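# Move wooden block from bench onto cart floor

## Task

Pick the wooden block up from the bench and place it lying flat on the floor of the cart, at the cart's handle end next to the profiles. The drop flap must stay open, and anything already achieved must remain so at the end. Finish with both hands empty, released, withdrawn from the cart and touching nothing, with the robot upright and not tilted or fallen.

## Robot and tools

ROBOT. A Rainbow Robotics RB-Y1 in simulation: a two-wheel differential base with two rear casters, a folding leg and torso, a head with head_camera, and two 7-joint arms with parallel grippers, each carrying a wrist camera (left_wrist_camera, right_wrist_camera) whose case sticks out sideways and can collide. The base is 0.58 m wide, extends 0.10 m ahead of the wheel axle and 0.57 m behind it, and sweeps a 0.58 m radius when spinning in place. It cannot move sideways.

FRAMES. Base frame: origin on the floor between the drive wheels, x forward, y left, z up, metres. The chest, left_hand and right_hand readouts are in this frame; a hand point is the midpoint between its finger pads, fingers along the hand's -z, closing along its x. Printed hand positions can be off, more at long reach or under load. base_odometry is the base frame at scene start, from wheel turns only (slip looks like motion; heading in rad, left positive).

move. One action per call. The base key takes one command {"x_m_s", "turn_rad_s", "for_s"}: forward speed (0.005 to 0.4 m/s either sign, or 0), leftward turn rate (0.02 to 1.509 rad/s either sign, or 0), and how long to send them (0.1 to 5 s). These are velocities, so the result is a displacement relative to where the base is; omitted speeds are 0. Ramps are 0.4 m/s² and 0.5 rad/s², so the base coasts up to 1 s (turns 3.1 s) after for_s. If |x_m_s| + 0.27|turn_rad_s| exceeds 0.4 both are scaled down. The base does not stop on hitting furniture.

"joints" is one dict for the whole robot keyed by joint name, each value an absolute target (rad, grippers in m of pad opening 0 to 0.1). Ranges: torso_squat_rad 0 to 1.2 (lowers chest), torso_shift_rad -0.3 to 0.6 (hips forward), torso_pitch_rad -0.2 to 1.4 (bow forward), torso_yaw_rad -1.5 to 1.5 (left positive; lift both arms sideways by at least 0.2 rad first). Combined torso limits: squat+shift ≤ 1.52; squat−shift+pitch ≤ 1.57; shift+0.5pitch−0.4squat ≤ 0.7; shift+0.3pitch−0.5squat ≤ 0.39. Left arm: shoulder_pitch ±2.356 (negative swings forward/up), shoulder_roll 0 to 3.141 (outward), shoulder_yaw ±2.094, elbow -2.617 to 0.01 (negative bends), forearm_roll ±3.141, wrist_pitch -1.57 to 1.919, hand_roll ±2.705. Right arm same except right_shoulder_roll_rad -3.141 to 0 (negative is outward). head_pan_rad ±0.523, head_tilt_rad -0.35 to 1.57 (positive looks down).

"target" moves one hand to an absolute pose: side "left" or "right", x, y, z in metres in the base frame (-3 to 3), quat_wxyz in the format the hand lines print. It is solved once into joint angles, so the hand travels an arc that can bow over 0.1 m on long moves; chain short steps for straighter paths. Status: "reached" (within 10 mm and 2°), "short" with the error, or "refused" with a reason. Cannot be combined with base or joints.

min_time_s (0.1 to 8) sets the minimum duration of arm, head and torso motions. contact_limits sets gripper current per gripper, 200 to 672.5 mA (start value 672.5), persisting until changed. To grip, command an opening at least 0.005 m narrower than the object; "off_target" then is normal. cameras picks which images return ([] for none). blocking false returns at once while motion continues; a later target is refused while something still moves.

Other tools: wait(seconds 0 to 10) lets time pass and returns state; stop brakes all your running motions; zoom_image(camera, region [x0,y0,x1,y1] pixels, at most 504×504) enlarges part of the latest image; read_manual returns licence text; finished_scene(scene = current scene's number) ends the scene irreversibly.

RESULTS. "move" reads "done" or the worst status. Per motion: done, moving, off_target (rested away, maybe still pushing), not_followed (arm collision check withheld it), stopped, time_out, contact_stop (torso only), limit_stop_at_<name> (body guard or limit), torque_fault, limit_stop_at_motor_heat. An unrequested stop cancels the rest of that reply's move/wait/finished_scene calls. on_its_own lists things the robot did by itself. motor_effort gives wheel load percent (peak in brackets); over about 30 at rest suggests pushing on something. lidar_m gives 12 distances in 30° sectors counter-clockwise from straight ahead, at 0.23 m height. Joint torques, external torques, wrist force/torque (uncalibrated, offsets up to 16 N) and motor temperatures are also shown.

AVOID. Arms hitting or squeezing each other (including grippers, fingers, camera cases); keep some outward shoulder roll when both reach forward. Contact torques near joint load limits (elbow 33.8, wrist joints 23.5, shoulder 65.8 N m) cause a 10 s freeze. Overheating from long stretched or loaded holds stops the robot. Heavy loads far forward, or sudden stops while driving forward, can tip it; upper body catching under furniture while driving can too. Wheels stalled against something switch off for 2 s. Do not drop the block, release it while moving, or slam it; lower it gently until it rests flat, open, then withdraw. Time passes while you think.

Each tool is called by a JSON object that holds its "fn" and its "kwargs", one argument or row to a line.

## Session

{"fn": "move", "kwargs": {

}}

Scene clock: 0.00 s.
Joint torques (N m): no reading
External joint torques (N m): no reading
Motor temperatures (°C): left_arm=[31 28 32 36 35 33 38] | right_arm=[34 31 32 30 36 36 34]
Wrist force (N): no reading
Wrist torque (N m): no reading
Wrist force, peak (N): no reading
base_odometry: x=+0.000 y=+0.000 heading=+0.000
lidar_m: 0.65 0.68 1.56 4.82 1.63 1.14 1.08 1.13 1.47 3.50 0.97 0.70
base_status: not commanded
joint_positions: torso_squat_rad=+0.350 torso_shift_rad=+0.000 torso_pitch_rad=+0.000 torso_yaw_rad=+0.000 left_shoulder_pitch_rad=+0.049 left_shoulder_roll_rad=+0.015 left_shoulder_yaw_rad=+0.041 left_elbow_rad=-0.149 left_forearm_roll_rad=+0.010 left_wrist_pitch_rad=-0.019 left_hand_roll_rad=+0.045 left_gripper_m=+0.099 right_shoulder_pitch_rad=-0.033 right_shoulder_roll_rad=-0.038 right_shoulder_yaw_rad=+0.024 right_elbow_rad=-0.125 right_forearm_roll_rad=-0.047 right_wrist_pitch_rad=+0.032 right_hand_roll_rad=-0.022 right_gripper_m=+0.099 head_pan_rad=+0.000 head_tilt_rad=+0.400
joint_status: not commanded
wheel_motors_off: 0
motor_effort: left_wheel=+0 right_wheel=+0
chest: x=-0.2280 y=+0.0001 z=+1.2475 quat_wxyz=(+1.000, +0.000, +0.000, +0.000) (m; base frame)
left_hand: x=-0.1861 y=+0.2354 z=+0.5638 quat_wxyz=(+0.997, +0.009, -0.062, +0.055) (m; base frame)
right_hand: x=-0.1506 y=-0.2464 z=+0.5666 quat_wxyz=(+0.998, -0.015, -0.063, -0.016) (m; base frame)
pictures: head_camera, left_wrist_camera, right_wrist_camera

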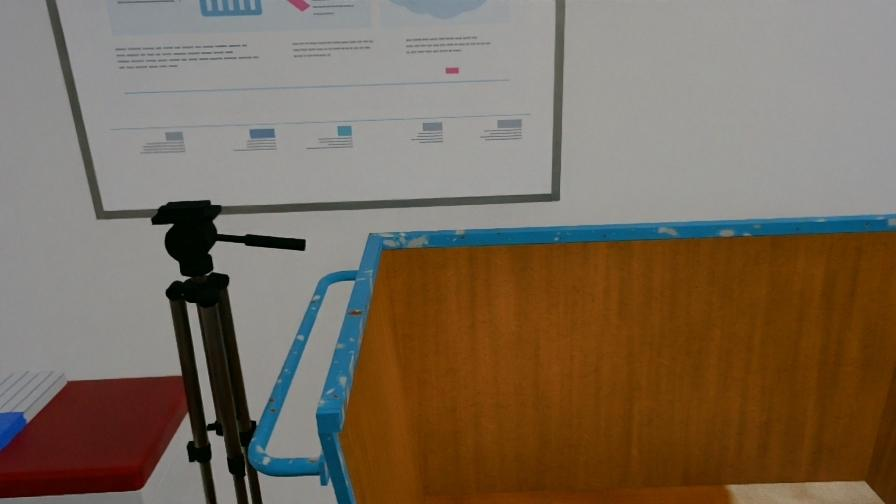

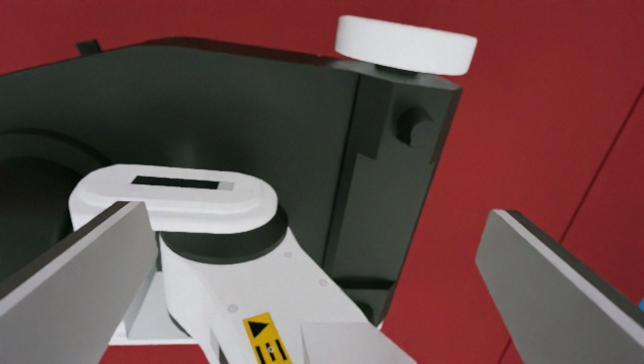

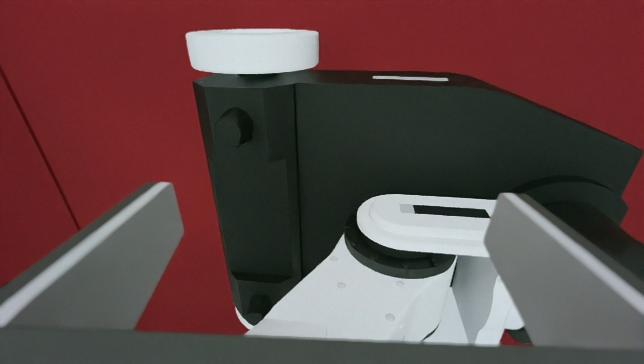

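{"fn": "move", "kwargs": {
  "joints": {"head_tilt_rad": 0.9, "head_pan_rad": -0.4},
  "cameras": ["head_camera"]
}}

{"fn": "move", "kwargs": {
  "joints": {"head_tilt_rad": 0.9, "head_pan_rad": 0.4},
  "cameras": ["head_camera"]
}}

{"fn": "move", "kwargs": {
  "joints": {"head_tilt_rad": 0.4, "head_pan_rad": 0.5},
  "cameras": ["head_camera"]
}}

{"fn": "move", "kwargs": {
  "joints": {"head_tilt_rad": 0.4, "head_pan_rad": -0.5},
  "cameras": ["head_camera"]
}}

Scene clock: 3.03 s.
Joint torques (N m): left_arm=[-0.95 -0.02 0.59 0.01 -0.09 -0.6 0.02] | right_arm=[-2.14 -1.06 -0.4 0.21 -0.19 -0.15 0.04]
External joint torques (N m): left_arm=[-0.32 -0.68 0.55 0 -0.09 -0.25 0.02] | right_arm=[0.12 0.43 -0.35 0.52 -0.23 0.14 0.04]
Motor temperatures (°C): left_arm=[31 28 32 36 35 33 38] | right_arm=[34 31 32 30 36 36 34]
Wrist force (N): left_arm=[0.2 1.2 -7.2] | right_arm=[-1.7 0.9 -5.1]
Wrist torque (N m): left_arm=[-0.32 0.17 0.07] | right_arm=[-0.08 -0.01 -0.09]
Wrist force, peak (N): left_arm=[-0.2 1.9 -8.4] | right_arm=[-2.1 1.2 -5.5]
move: done
base_odometry: x=+0.000 y=+0.000 heading=+0.000
lidar_m: 0.66 0.68 1.56 4.83 1.62 1.13 1.08 1.12 1.47 3.51 0.98 0.69
base_status: not commanded
joint_positions: torso_squat_rad=+0.350 torso_shift_rad=+0.000 torso_pitch_rad=+0.000 torso_yaw_rad=+0.000 left_shoulder_pitch_rad=+0.049 left_shoulder_roll_rad=+0.015 left_shoulder_yaw_rad=+0.041 left_elbow_rad=-0.149 left_forearm_roll_rad=+0.010 left_wrist_pitch_rad=-0.019 left_hand_roll_rad=+0.045 left_gripper_m=+0.099 right_shoulder_pitch_rad=-0.033 right_shoulder_roll_rad=-0.038 right_shoulder_yaw_rad=+0.024 right_elbow_rad=-0.125 right_forearm_roll_rad=-0.047 right_wrist_pitch_rad=+0.032 right_hand_roll_rad=-0.022 right_gripper_m=+0.099 head_pan_rad=-0.400 head_tilt_rad=+0.900
joint_status: all done
wheel_motors_off: 0
motor_effort: left_wheel=+1(1) right_wheel=-1(2)
chest: x=-0.2280 y=+0.0001 z=+1.2475 quat_wxyz=(+1.000, +0.000, +0.000, +0.000) (m; base frame)
left_hand: x=-0.1861 y=+0.2354 z=+0.5638 quat_wxyz=(+0.997, +0.009, -0.062, +0.055) (m; base frame)
right_hand: x=-0.1506 y=-0.2464 z=+0.5666 quat_wxyz=(+0.998, -0.015, -0.063, -0.016) (m; base frame)
pictures: head_camera
camera_calibration:
head_camera: T_world_to_cam=[[-0.396197, -0.917655, -0.0306251, -0.0381374], [-0.677364, 0.314644, -0.664964, 0.874628], [0.619843, -0.242713, -0.746247, 1.15306], [0, 0, 0, 1]] pos_world=[-0.137383, -0.030332, 1.44089]

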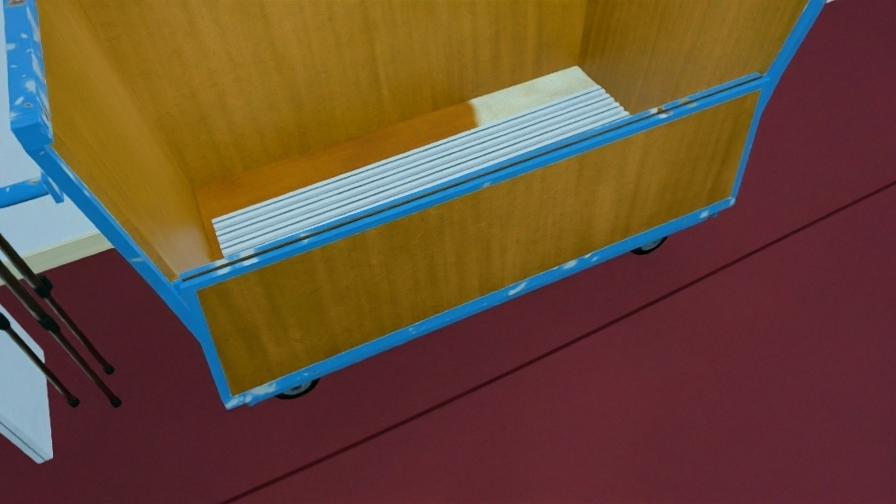

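Scene clock: 4.23 s.
Joint torques (N m): left_arm=[-1.08 -0.3 0.69 0.12 -0.06 -0.56 -0.01] | right_arm=[-2.25 -0.78 -0.67 0.09 -0.23 -0.2 -0.13]
External joint torques (N m): left_arm=[-0.45 -0.96 0.65 0.11 -0.07 -0.2 0] | right_arm=[0 0.71 -0.63 0.4 -0.27 0.09 -0.14]
Motor temperatures (°C): left_arm=[31 28 32 36 35 33 38] | right_arm=[34 31 32 30 36 36 34]
Wrist force (N): left_arm=[0.0 0.9 -7.5] | right_arm=[-1.2 1.3 -5.2]
Wrist torque (N m): left_arm=[-0.26 0.11 0.06] | right_arm=[-0.14 0.01 -0.11]
Wrist force, peak (N): left_arm=[0.3 1.8 -8.5] | right_arm=[-1.6 1.5 -5.6]
move: done
base_odometry: x=+0.000 y=+0.000 heading=+0.000
lidar_m: 0.65 0.69 1.56 4.84 1.63 1.14 1.07 1.12 1.48 3.51 0.98 0.70
base_status: not commanded
joint_positions: torso_squat_rad=+0.350 torso_shift_rad=+0.000 torso_pitch_rad=+0.000 torso_yaw_rad=+0.000 left_shoulder_pitch_rad=+0.049 left_shoulder_roll_rad=+0.015 left_shoulder_yaw_rad=+0.041 left_elbow_rad=-0.149 left_forearm_roll_rad=+0.010 left_wrist_pitch_rad=-0.019 left_hand_roll_rad=+0.045 left_gripper_m=+0.099 right_shoulder_pitch_rad=-0.033 right_shoulder_roll_rad=-0.038 right_shoulder_yaw_rad=+0.024 right_elbow_rad=-0.125 right_forearm_roll_rad=-0.047 right_wrist_pitch_rad=+0.032 right_hand_roll_rad=-0.022 right_gripper_m=+0.099 head_pan_rad=+0.400 head_tilt_rad=+0.900
joint_status: all done
wheel_motors_off: 0
motor_effort: left_wheel=+0(1) right_wheel=-1(2)
chest: x=-0.2280 y=+0.0001 z=+1.2475 quat_wxyz=(+1.000, +0.000, +0.000, +0.000) (m; base frame)
left_hand: x=-0.1861 y=+0.2354 z=+0.5638 quat_wxyz=(+0.997, +0.009, -0.062, +0.055) (m; base frame)
right_hand: x=-0.1506 y=-0.2464 z=+0.5666 quat_wxyz=(+0.998, -0.015, -0.063, -0.016) (m; base frame)
pictures: head_camera
camera_calibration:
head_camera: T_world_to_cam=[[0.382249, -0.923553, -0.0305889, 0.122195], [-0.697695, -0.266748, -0.664881, 0.870355], [0.605893, 0.275492, -0.746323, 1.15027], [0, 0, 0, 1]] pos_world=[-0.136408, 0.0281276, 1.44089]

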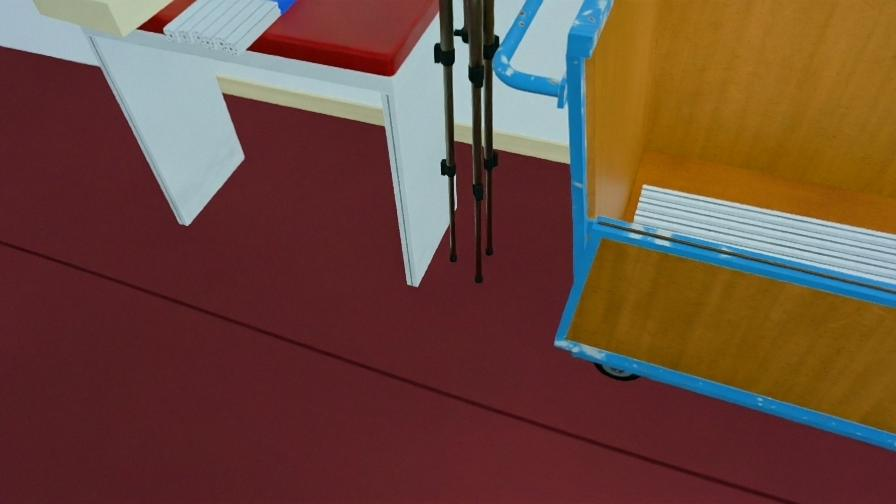

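Scene clock: 5.23 s.
Joint torques (N m): left_arm=[-0.99 -0.33 0.62 0.11 -0.08 -0.6 -0.01] | right_arm=[-2.02 -1.08 -0.61 -0.01 -0.11 -0.27 -0.02]
External joint torques (N m): left_arm=[-0.36 -0.99 0.58 0.1 -0.08 -0.25 -0.01] | right_arm=[0.23 0.41 -0.56 0.3 -0.14 0.02 -0.02]
Motor temperatures (°C): left_arm=[31 28 32 36 35 33 38] | right_arm=[34 31 32 30 36 36 34]
Wrist force (N): left_arm=[0.3 1.2 -7.4] | right_arm=[-2.0 1.0 -5.2]
Wrist torque (N m): left_arm=[-0.29 0.21 0.12] | right_arm=[-0.12 -0.07 -0.07]
Wrist force, peak (N): left_arm=[-0.2 1.3 -8.1] | right_arm=[-2.0 1.0 -5.6]
move: done
base_odometry: x=+0.000 y=+0.000 heading=+0.000
lidar_m: 0.65 0.69 1.56 4.84 1.63 1.13 1.07 1.11 1.47 3.51 0.99 0.70
base_status: not commanded
joint_positions: torso_squat_rad=+0.350 torso_shift_rad=+0.000 torso_pitch_rad=+0.000 torso_yaw_rad=+0.000 left_shoulder_pitch_rad=+0.049 left_shoulder_roll_rad=+0.015 left_shoulder_yaw_rad=+0.041 left_elbow_rad=-0.149 left_forearm_roll_rad=+0.010 left_wrist_pitch_rad=-0.019 left_hand_roll_rad=+0.045 left_gripper_m=+0.099 right_shoulder_pitch_rad=-0.033 right_shoulder_roll_rad=-0.038 right_shoulder_yaw_rad=+0.024 right_elbow_rad=-0.125 right_forearm_roll_rad=-0.047 right_wrist_pitch_rad=+0.032 right_hand_roll_rad=-0.022 right_gripper_m=+0.099 head_pan_rad=+0.500 head_tilt_rad=+0.400
joint_status: all done
wheel_motors_off: 0
motor_effort: left_wheel=+0(1) right_wheel=+0(2)
chest: x=-0.2280 y=+0.0001 z=+1.2475 quat_wxyz=(+1.000, +0.000, +0.000, +0.000) (m; base frame)
left_hand: x=-0.1861 y=+0.2354 z=+0.5638 quat_wxyz=(+0.997, +0.009, -0.062, +0.055) (m; base frame)
right_hand: x=-0.1506 y=-0.2464 z=+0.5666 quat_wxyz=(+0.998, -0.015, -0.063, -0.016) (m; base frame)
pictures: head_camera
camera_calibration:
head_camera: T_world_to_cam=[[0.486209, -0.873311, -0.0304643, 0.143422], [-0.307674, -0.138457, -0.941364, 1.35099], [0.817886, 0.467073, -0.336014, 0.599954], [0, 0, 0, 1]] pos_world=[-0.144762, 0.032084, 1.47774]

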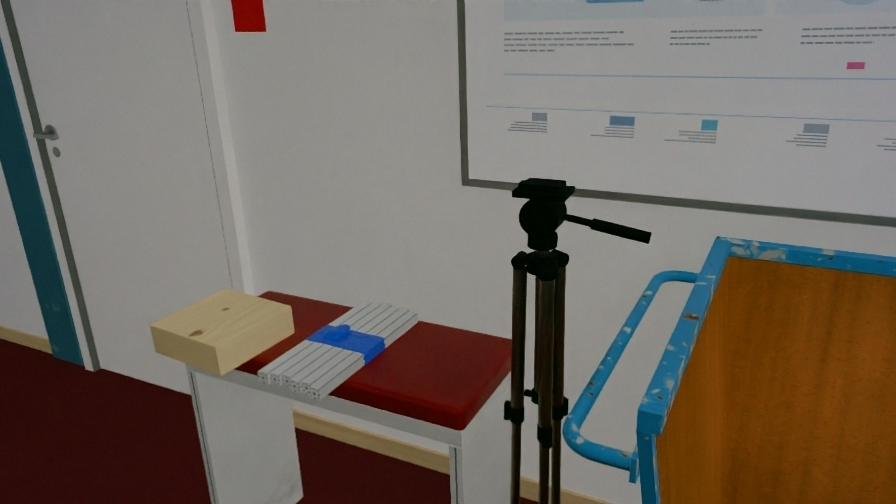

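Scene clock: 6.57 s.
Joint torques (N m): left_arm=[-1.06 0.01 0.68 -0.01 -0.06 -0.64 -0.02] | right_arm=[-1.92 -0.87 -0.74 -0.11 -0.14 -0.12 0.01]
External joint torques (N m): left_arm=[-0.43 -0.66 0.64 -0.02 -0.07 -0.29 -0.01] | right_arm=[0.34 0.62 -0.69 0.2 -0.17 0.17 0.01]
Motor temperatures (°C): left_arm=[31 28 32 36 35 33 38] | right_arm=[34 31 32 30 36 36 34]
Wrist force (N): left_arm=[-0.4 1.1 -7.6] | right_arm=[-1.4 0.7 -5.0]
Wrist torque (N m): left_arm=[-0.28 0.07 0.11] | right_arm=[-0.06 -0.01 -0.10]
Wrist force, peak (N): left_arm=[0.0 1.5 -8.4] | right_arm=[-1.8 1.2 -5.5]
move: done
base_odometry: x=+0.000 y=+0.000 heading=+0.000
lidar_m: 0.64 0.67 1.56 4.83 1.62 1.14 1.07 1.12 1.47 3.52 0.97 0.70
base_status: not commanded
joint_positions: torso_squat_rad=+0.350 torso_shift_rad=+0.000 torso_pitch_rad=+0.000 torso_yaw_rad=+0.000 left_shoulder_pitch_rad=+0.049 left_shoulder_roll_rad=+0.015 left_shoulder_yaw_rad=+0.041 left_elbow_rad=-0.149 left_forearm_roll_rad=+0.010 left_wrist_pitch_rad=-0.019 left_hand_roll_rad=+0.045 left_gripper_m=+0.099 right_shoulder_pitch_rad=-0.033 right_shoulder_roll_rad=-0.038 right_shoulder_yaw_rad=+0.024 right_elbow_rad=-0.125 right_forearm_roll_rad=-0.047 right_wrist_pitch_rad=+0.032 right_hand_roll_rad=-0.022 right_gripper_m=+0.099 head_pan_rad=-0.500 head_tilt_rad=+0.400
joint_status: all done
wheel_motors_off: 0
motor_effort: left_wheel=+1(1) right_wheel=+0(2)
chest: x=-0.2280 y=+0.0001 z=+1.2475 quat_wxyz=(+1.000, +0.000, +0.000, +0.000) (m; base frame)
left_hand: x=-0.1861 y=+0.2354 z=+0.5638 quat_wxyz=(+0.997, +0.009, -0.062, +0.055) (m; base frame)
right_hand: x=-0.1506 y=-0.2464 z=+0.5666 quat_wxyz=(+0.998, -0.015, -0.063, -0.016) (m; base frame)
pictures: head_camera
camera_calibration:
head_camera: T_world_to_cam=[[-0.47209, -0.881025, -0.0304288, -0.0540139], [-0.282686, 0.183989, -0.941401, 1.35612], [0.834996, -0.435825, -0.335913, 0.603499], [0, 0, 0, 1]] pos_world=[-0.146062, -0.03408, 1.47774]

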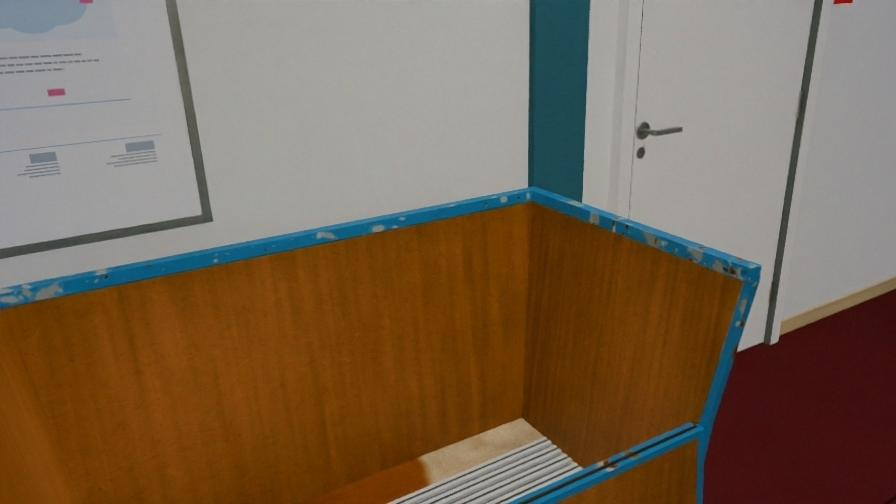

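{"fn": "move", "kwargs": {
  "joints": {"head_tilt_rad": 0.5, "head_pan_rad": 0.52},
  "cameras": ["head_camera"]
}}

{"fn": "zoom_image", "kwargs": {
  "camera": "head_camera",
  "region": [120, 180, 520, 400]
}}

{"fn": "move", "kwargs": {
  "joints": {"head_tilt_rad": 0.8, "head_pan_rad": -0.1},
  "cameras": ["head_camera"]
}}

{"fn": "zoom_image", "kwargs": {
  "camera": "head_camera",
  "region": [300, 100, 800, 400]
}}

Scene clock: 13.77 s.
Joint torques (N m): left_arm=[-0.86 -0.22 0.71 0.1 0.03 -0.7 0] | right_arm=[-2.17 -1.22 -1.02 0.12 -0.15 -0.1 0.03]
External joint torques (N m): left_arm=[-0.23 -0.89 0.67 0.09 0.02 -0.35 0.01] | right_arm=[0.08 0.27 -0.97 0.43 -0.18 0.19 0.02]
Motor temperatures (°C): left_arm=[31 28 32 36 35 33 38] | right_arm=[34 31 32 30 36 36 34]
Wrist force (N): left_arm=[-0.4 1.5 -7.7] | right_arm=[-1.8 1.0 -4.6]
Wrist torque (N m): left_arm=[-0.35 0.09 0.09] | right_arm=[-0.11 -0.08 -0.07]
Wrist force, peak (N): left_arm=[-0.4 1.4 -8.4] | right_arm=[-2.3 1.5 -5.3]
move: done
base_odometry: x=+0.000 y=+0.000 heading=+0.000
lidar_m: 0.65 0.68 1.55 4.82 1.62 1.14 1.08 1.12 1.49 3.52 0.98 0.69
base_status: not commanded
joint_positions: torso_squat_rad=+0.350 torso_shift_rad=+0.000 torso_pitch_rad=+0.000 torso_yaw_rad=+0.000 left_shoulder_pitch_rad=+0.049 left_shoulder_roll_rad=+0.015 left_shoulder_yaw_rad=+0.041 left_elbow_rad=-0.149 left_forearm_roll_rad=+0.010 left_wrist_pitch_rad=-0.019 left_hand_roll_rad=+0.045 left_gripper_m=+0.099 right_shoulder_pitch_rad=-0.033 right_shoulder_roll_rad=-0.038 right_shoulder_yaw_rad=+0.024 right_elbow_rad=-0.125 right_forearm_roll_rad=-0.047 right_wrist_pitch_rad=+0.032 right_hand_roll_rad=-0.022 right_gripper_m=+0.099 head_pan_rad=+0.520 head_tilt_rad=+0.500
joint_status: all done
wheel_motors_off: 0
motor_effort: left_wheel=+0(1) right_wheel=+0(2)
chest: x=-0.2280 y=+0.0001 z=+1.2475 quat_wxyz=(+1.000, +0.000, +0.000, +0.000) (m; base frame)
left_hand: x=-0.1861 y=+0.2354 z=+0.5638 quat_wxyz=(+0.997, +0.009, -0.062, +0.055) (m; base frame)
right_hand: x=-0.1506 y=-0.2464 z=+0.5666 quat_wxyz=(+0.998, -0.015, -0.063, -0.016) (m; base frame)
pictures: head_camera
camera_calibration:
head_camera: T_world_to_cam=[[0.500955, -0.864913, -0.0311239, 0.147459], [-0.384911, -0.190442, -0.903092, 1.27966], [0.775169, 0.464389, -0.428317, 0.724804], [0, 0, 0, 1]] pos_world=[-0.143163, 0.0346482, 1.47068]

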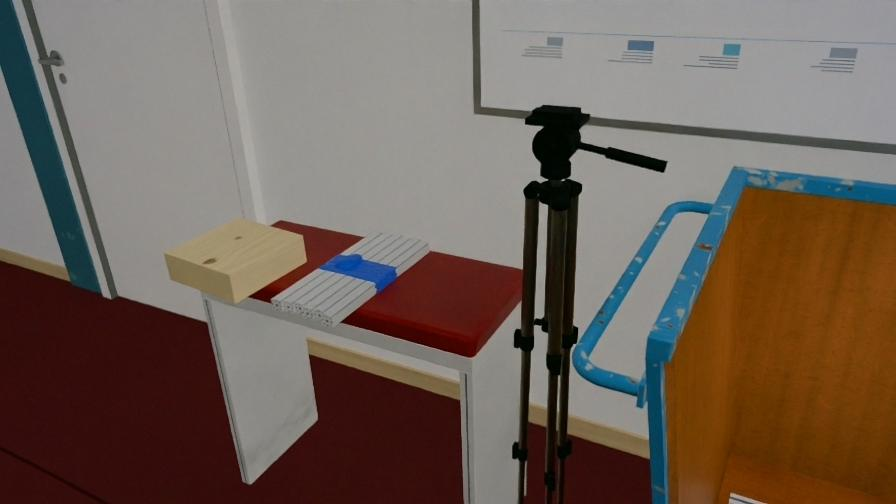

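Scaled by 1.260 from the camera's 896x504 image, which has a finer 1280x720 frame.

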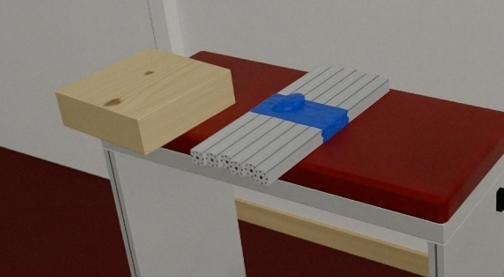

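Scene clock: 14.83 s.
Joint torques (N m): left_arm=[-0.74 -0.11 0.68 0.04 -0.05 -0.68 -0.09] | right_arm=[-1.65 -1.05 -0.51 -0.13 -0.12 -0.17 -0.03]
External joint torques (N m): left_arm=[-0.11 -0.77 0.63 0.02 -0.05 -0.33 -0.08] | right_arm=[0.6 0.44 -0.46 0.18 -0.16 0.12 -0.04]
Motor temperatures (°C): left_arm=[31 28 32 36 35 33 38] | right_arm=[34 31 32 30 36 36 34]
Wrist force (N): left_arm=[0.4 1.5 -7.3] | right_arm=[-1.3 0.6 -5.3]
Wrist torque (N m): left_arm=[-0.31 0.16 0.12] | right_arm=[-0.03 -0.01 -0.09]
Wrist force, peak (N): left_arm=[0.5 1.1 -8.1] | right_arm=[-1.7 1.1 -5.4]
move: done
base_odometry: x=+0.000 y=+0.000 heading=+0.000
lidar_m: 0.65 0.69 1.56 4.83 1.63 1.15 1.08 1.11 1.48 3.50 0.98 0.69
base_status: not commanded
joint_positions: torso_squat_rad=+0.350 torso_shift_rad=+0.000 torso_pitch_rad=+0.000 torso_yaw_rad=+0.000 left_shoulder_pitch_rad=+0.049 left_shoulder_roll_rad=+0.015 left_shoulder_yaw_rad=+0.041 left_elbow_rad=-0.149 left_forearm_roll_rad=+0.010 left_wrist_pitch_rad=-0.019 left_hand_roll_rad=+0.045 left_gripper_m=+0.099 right_shoulder_pitch_rad=-0.033 right_shoulder_roll_rad=-0.038 right_shoulder_yaw_rad=+0.024 right_elbow_rad=-0.125 right_forearm_roll_rad=-0.047 right_wrist_pitch_rad=+0.032 right_hand_roll_rad=-0.022 right_gripper_m=+0.099 head_pan_rad=-0.100 head_tilt_rad=+0.800
joint_status: all done
wheel_motors_off: 0
motor_effort: left_wheel=+0(1) right_wheel=+0(2)
chest: x=-0.2280 y=+0.0001 z=+1.2475 quat_wxyz=(+1.000, +0.000, +0.000, +0.000) (m; base frame)
left_hand: x=-0.1861 y=+0.2354 z=+0.5638 quat_wxyz=(+0.997, +0.009, -0.062, +0.055) (m; base frame)
right_hand: x=-0.1506 y=-0.2464 z=+0.5666 quat_wxyz=(+0.998, -0.015, -0.063, -0.016) (m; base frame)
pictures: head_camera
camera_calibration:
head_camera: T_world_to_cam=[[-0.104137, -0.994074, -0.0311686, 0.0228771], [-0.670392, 0.0933092, -0.736117, 0.979062], [0.734663, -0.0557617, -0.676137, 1.07521], [0, 0, 0, 1]] pos_world=[-0.131179, -0.00865841, 1.44841]

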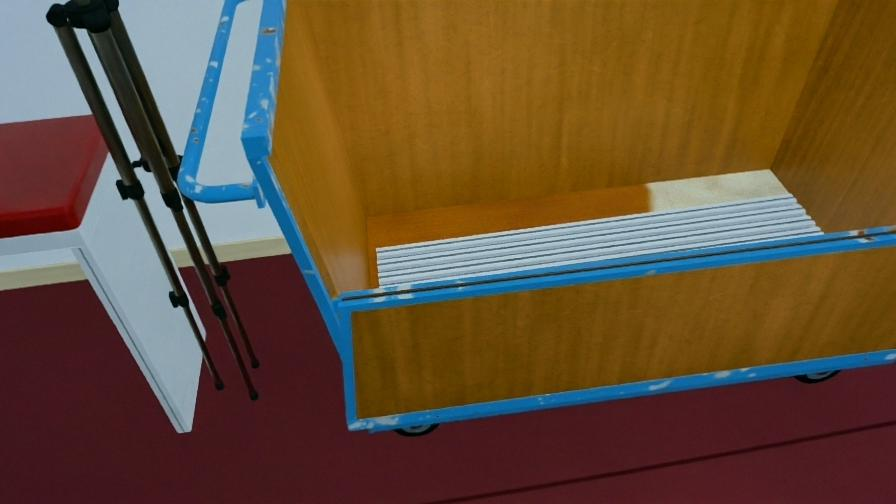

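Scaled by 1.008 from the camera's 896x504 image, which has a finer 1280x720 frame.

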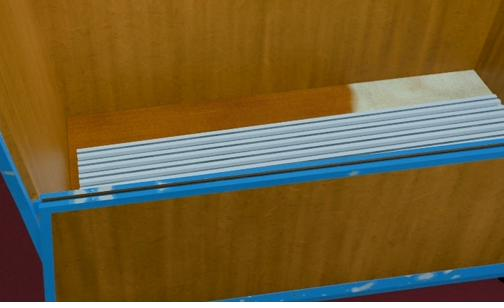

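{"fn": "move", "kwargs": {
  "joints": {"torso_squat_rad": 0.05, "torso_pitch_rad": 0.5, "head_tilt_rad": 0.6, "head_pan_rad": 0},
  "cameras": ["head_camera"]
}}

{"fn": "zoom_image", "kwargs": {
  "camera": "head_camera",
  "region": [200, 50, 700, 450]
}}

Scene clock: 23.87 s.
Joint torques (N m): left_arm=[11.11 -0.25 0.85 5.4 -0.05 0.43 0.07] | right_arm=[11.38 -0.76 -0.8 5.25 -0.19 0.68 -0.11]
External joint torques (N m): left_arm=[-1.55 -1.05 0.69 0.21 -0.04 -0.2 0.05] | right_arm=[0.43 0.42 -0.57 0.65 -0.11 0.03 -0.09]
Motor temperatures (°C): left_arm=[31 28 32 36 35 33 38] | right_arm=[34 31 32 30 36 36 34]
Wrist force (N): left_arm=[3.4 1.3 -7.9] | right_arm=[1.7 0.5 -4.6]
Wrist torque (N m): left_arm=[-0.31 0.37 0.07] | right_arm=[0.00 0.14 -0.04]
Wrist force, peak (N): left_arm=[3.4 0.5 -8.1] | right_arm=[-1.7 1.3 -5.5]
move: done
base_odometry: x=+0.000 y=+0.000 heading=+0.000
lidar_m: 0.65 0.66 1.55 4.85 1.63 1.14 1.08 1.12 1.47 3.50 0.98 0.69
base_status: not commanded
joint_positions: torso_squat_rad=+0.050 torso_shift_rad=+0.000 torso_pitch_rad=+0.500 torso_yaw_rad=+0.000 left_shoulder_pitch_rad=+0.049 left_shoulder_roll_rad=+0.015 left_shoulder_yaw_rad=+0.041 left_elbow_rad=-0.149 left_forearm_roll_rad=+0.010 left_wrist_pitch_rad=-0.019 left_hand_roll_rad=+0.045 left_gripper_m=+0.099 right_shoulder_pitch_rad=-0.033 right_shoulder_roll_rad=-0.038 right_shoulder_yaw_rad=+0.024 right_elbow_rad=-0.125 right_forearm_roll_rad=-0.047 right_wrist_pitch_rad=+0.032 right_hand_roll_rad=-0.022 right_gripper_m=+0.099 head_pan_rad=+0.000 head_tilt_rad=+0.600
joint_status: all done
wheel_motors_off: 0
motor_effort: left_wheel=+0(2) right_wheel=+1(3)
chest: x=-0.0796 y=+0.0001 z=+1.2512 quat_wxyz=(+0.969, +0.000, +0.247, +0.000) (m; base frame)
left_hand: x=-0.3707 y=+0.2354 z=+0.6312 quat_wxyz=(+0.981, +0.022, +0.187, +0.051) (m; base frame)
right_hand: x=-0.3381 y=-0.2464 z=+0.6165 quat_wxyz=(+0.982, -0.019, +0.186, -0.012) (m; base frame)
pictures: head_camera
camera_calibration:
head_camera: T_world_to_cam=[[-0.0135026, -0.999506, -0.0283837, 0.0398948], [-0.863727, 0.0259607, -0.503291, 0.795162], [0.503779, 0.01772, -0.863651, 1.15028], [0, 0, 0, 1]] pos_world=[0.107853, -0.00115087, 1.39477]

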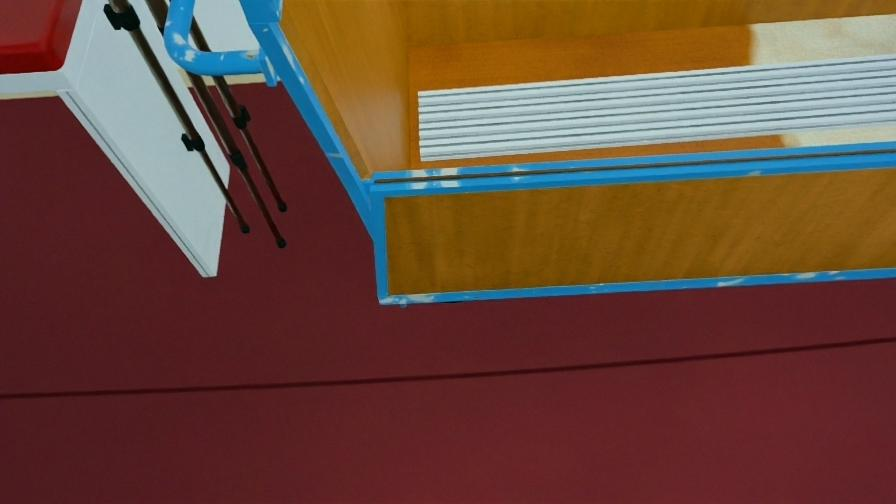

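Scaled by 1.008 from the camera's 896x504 image, which has a finer 1280x720 frame.

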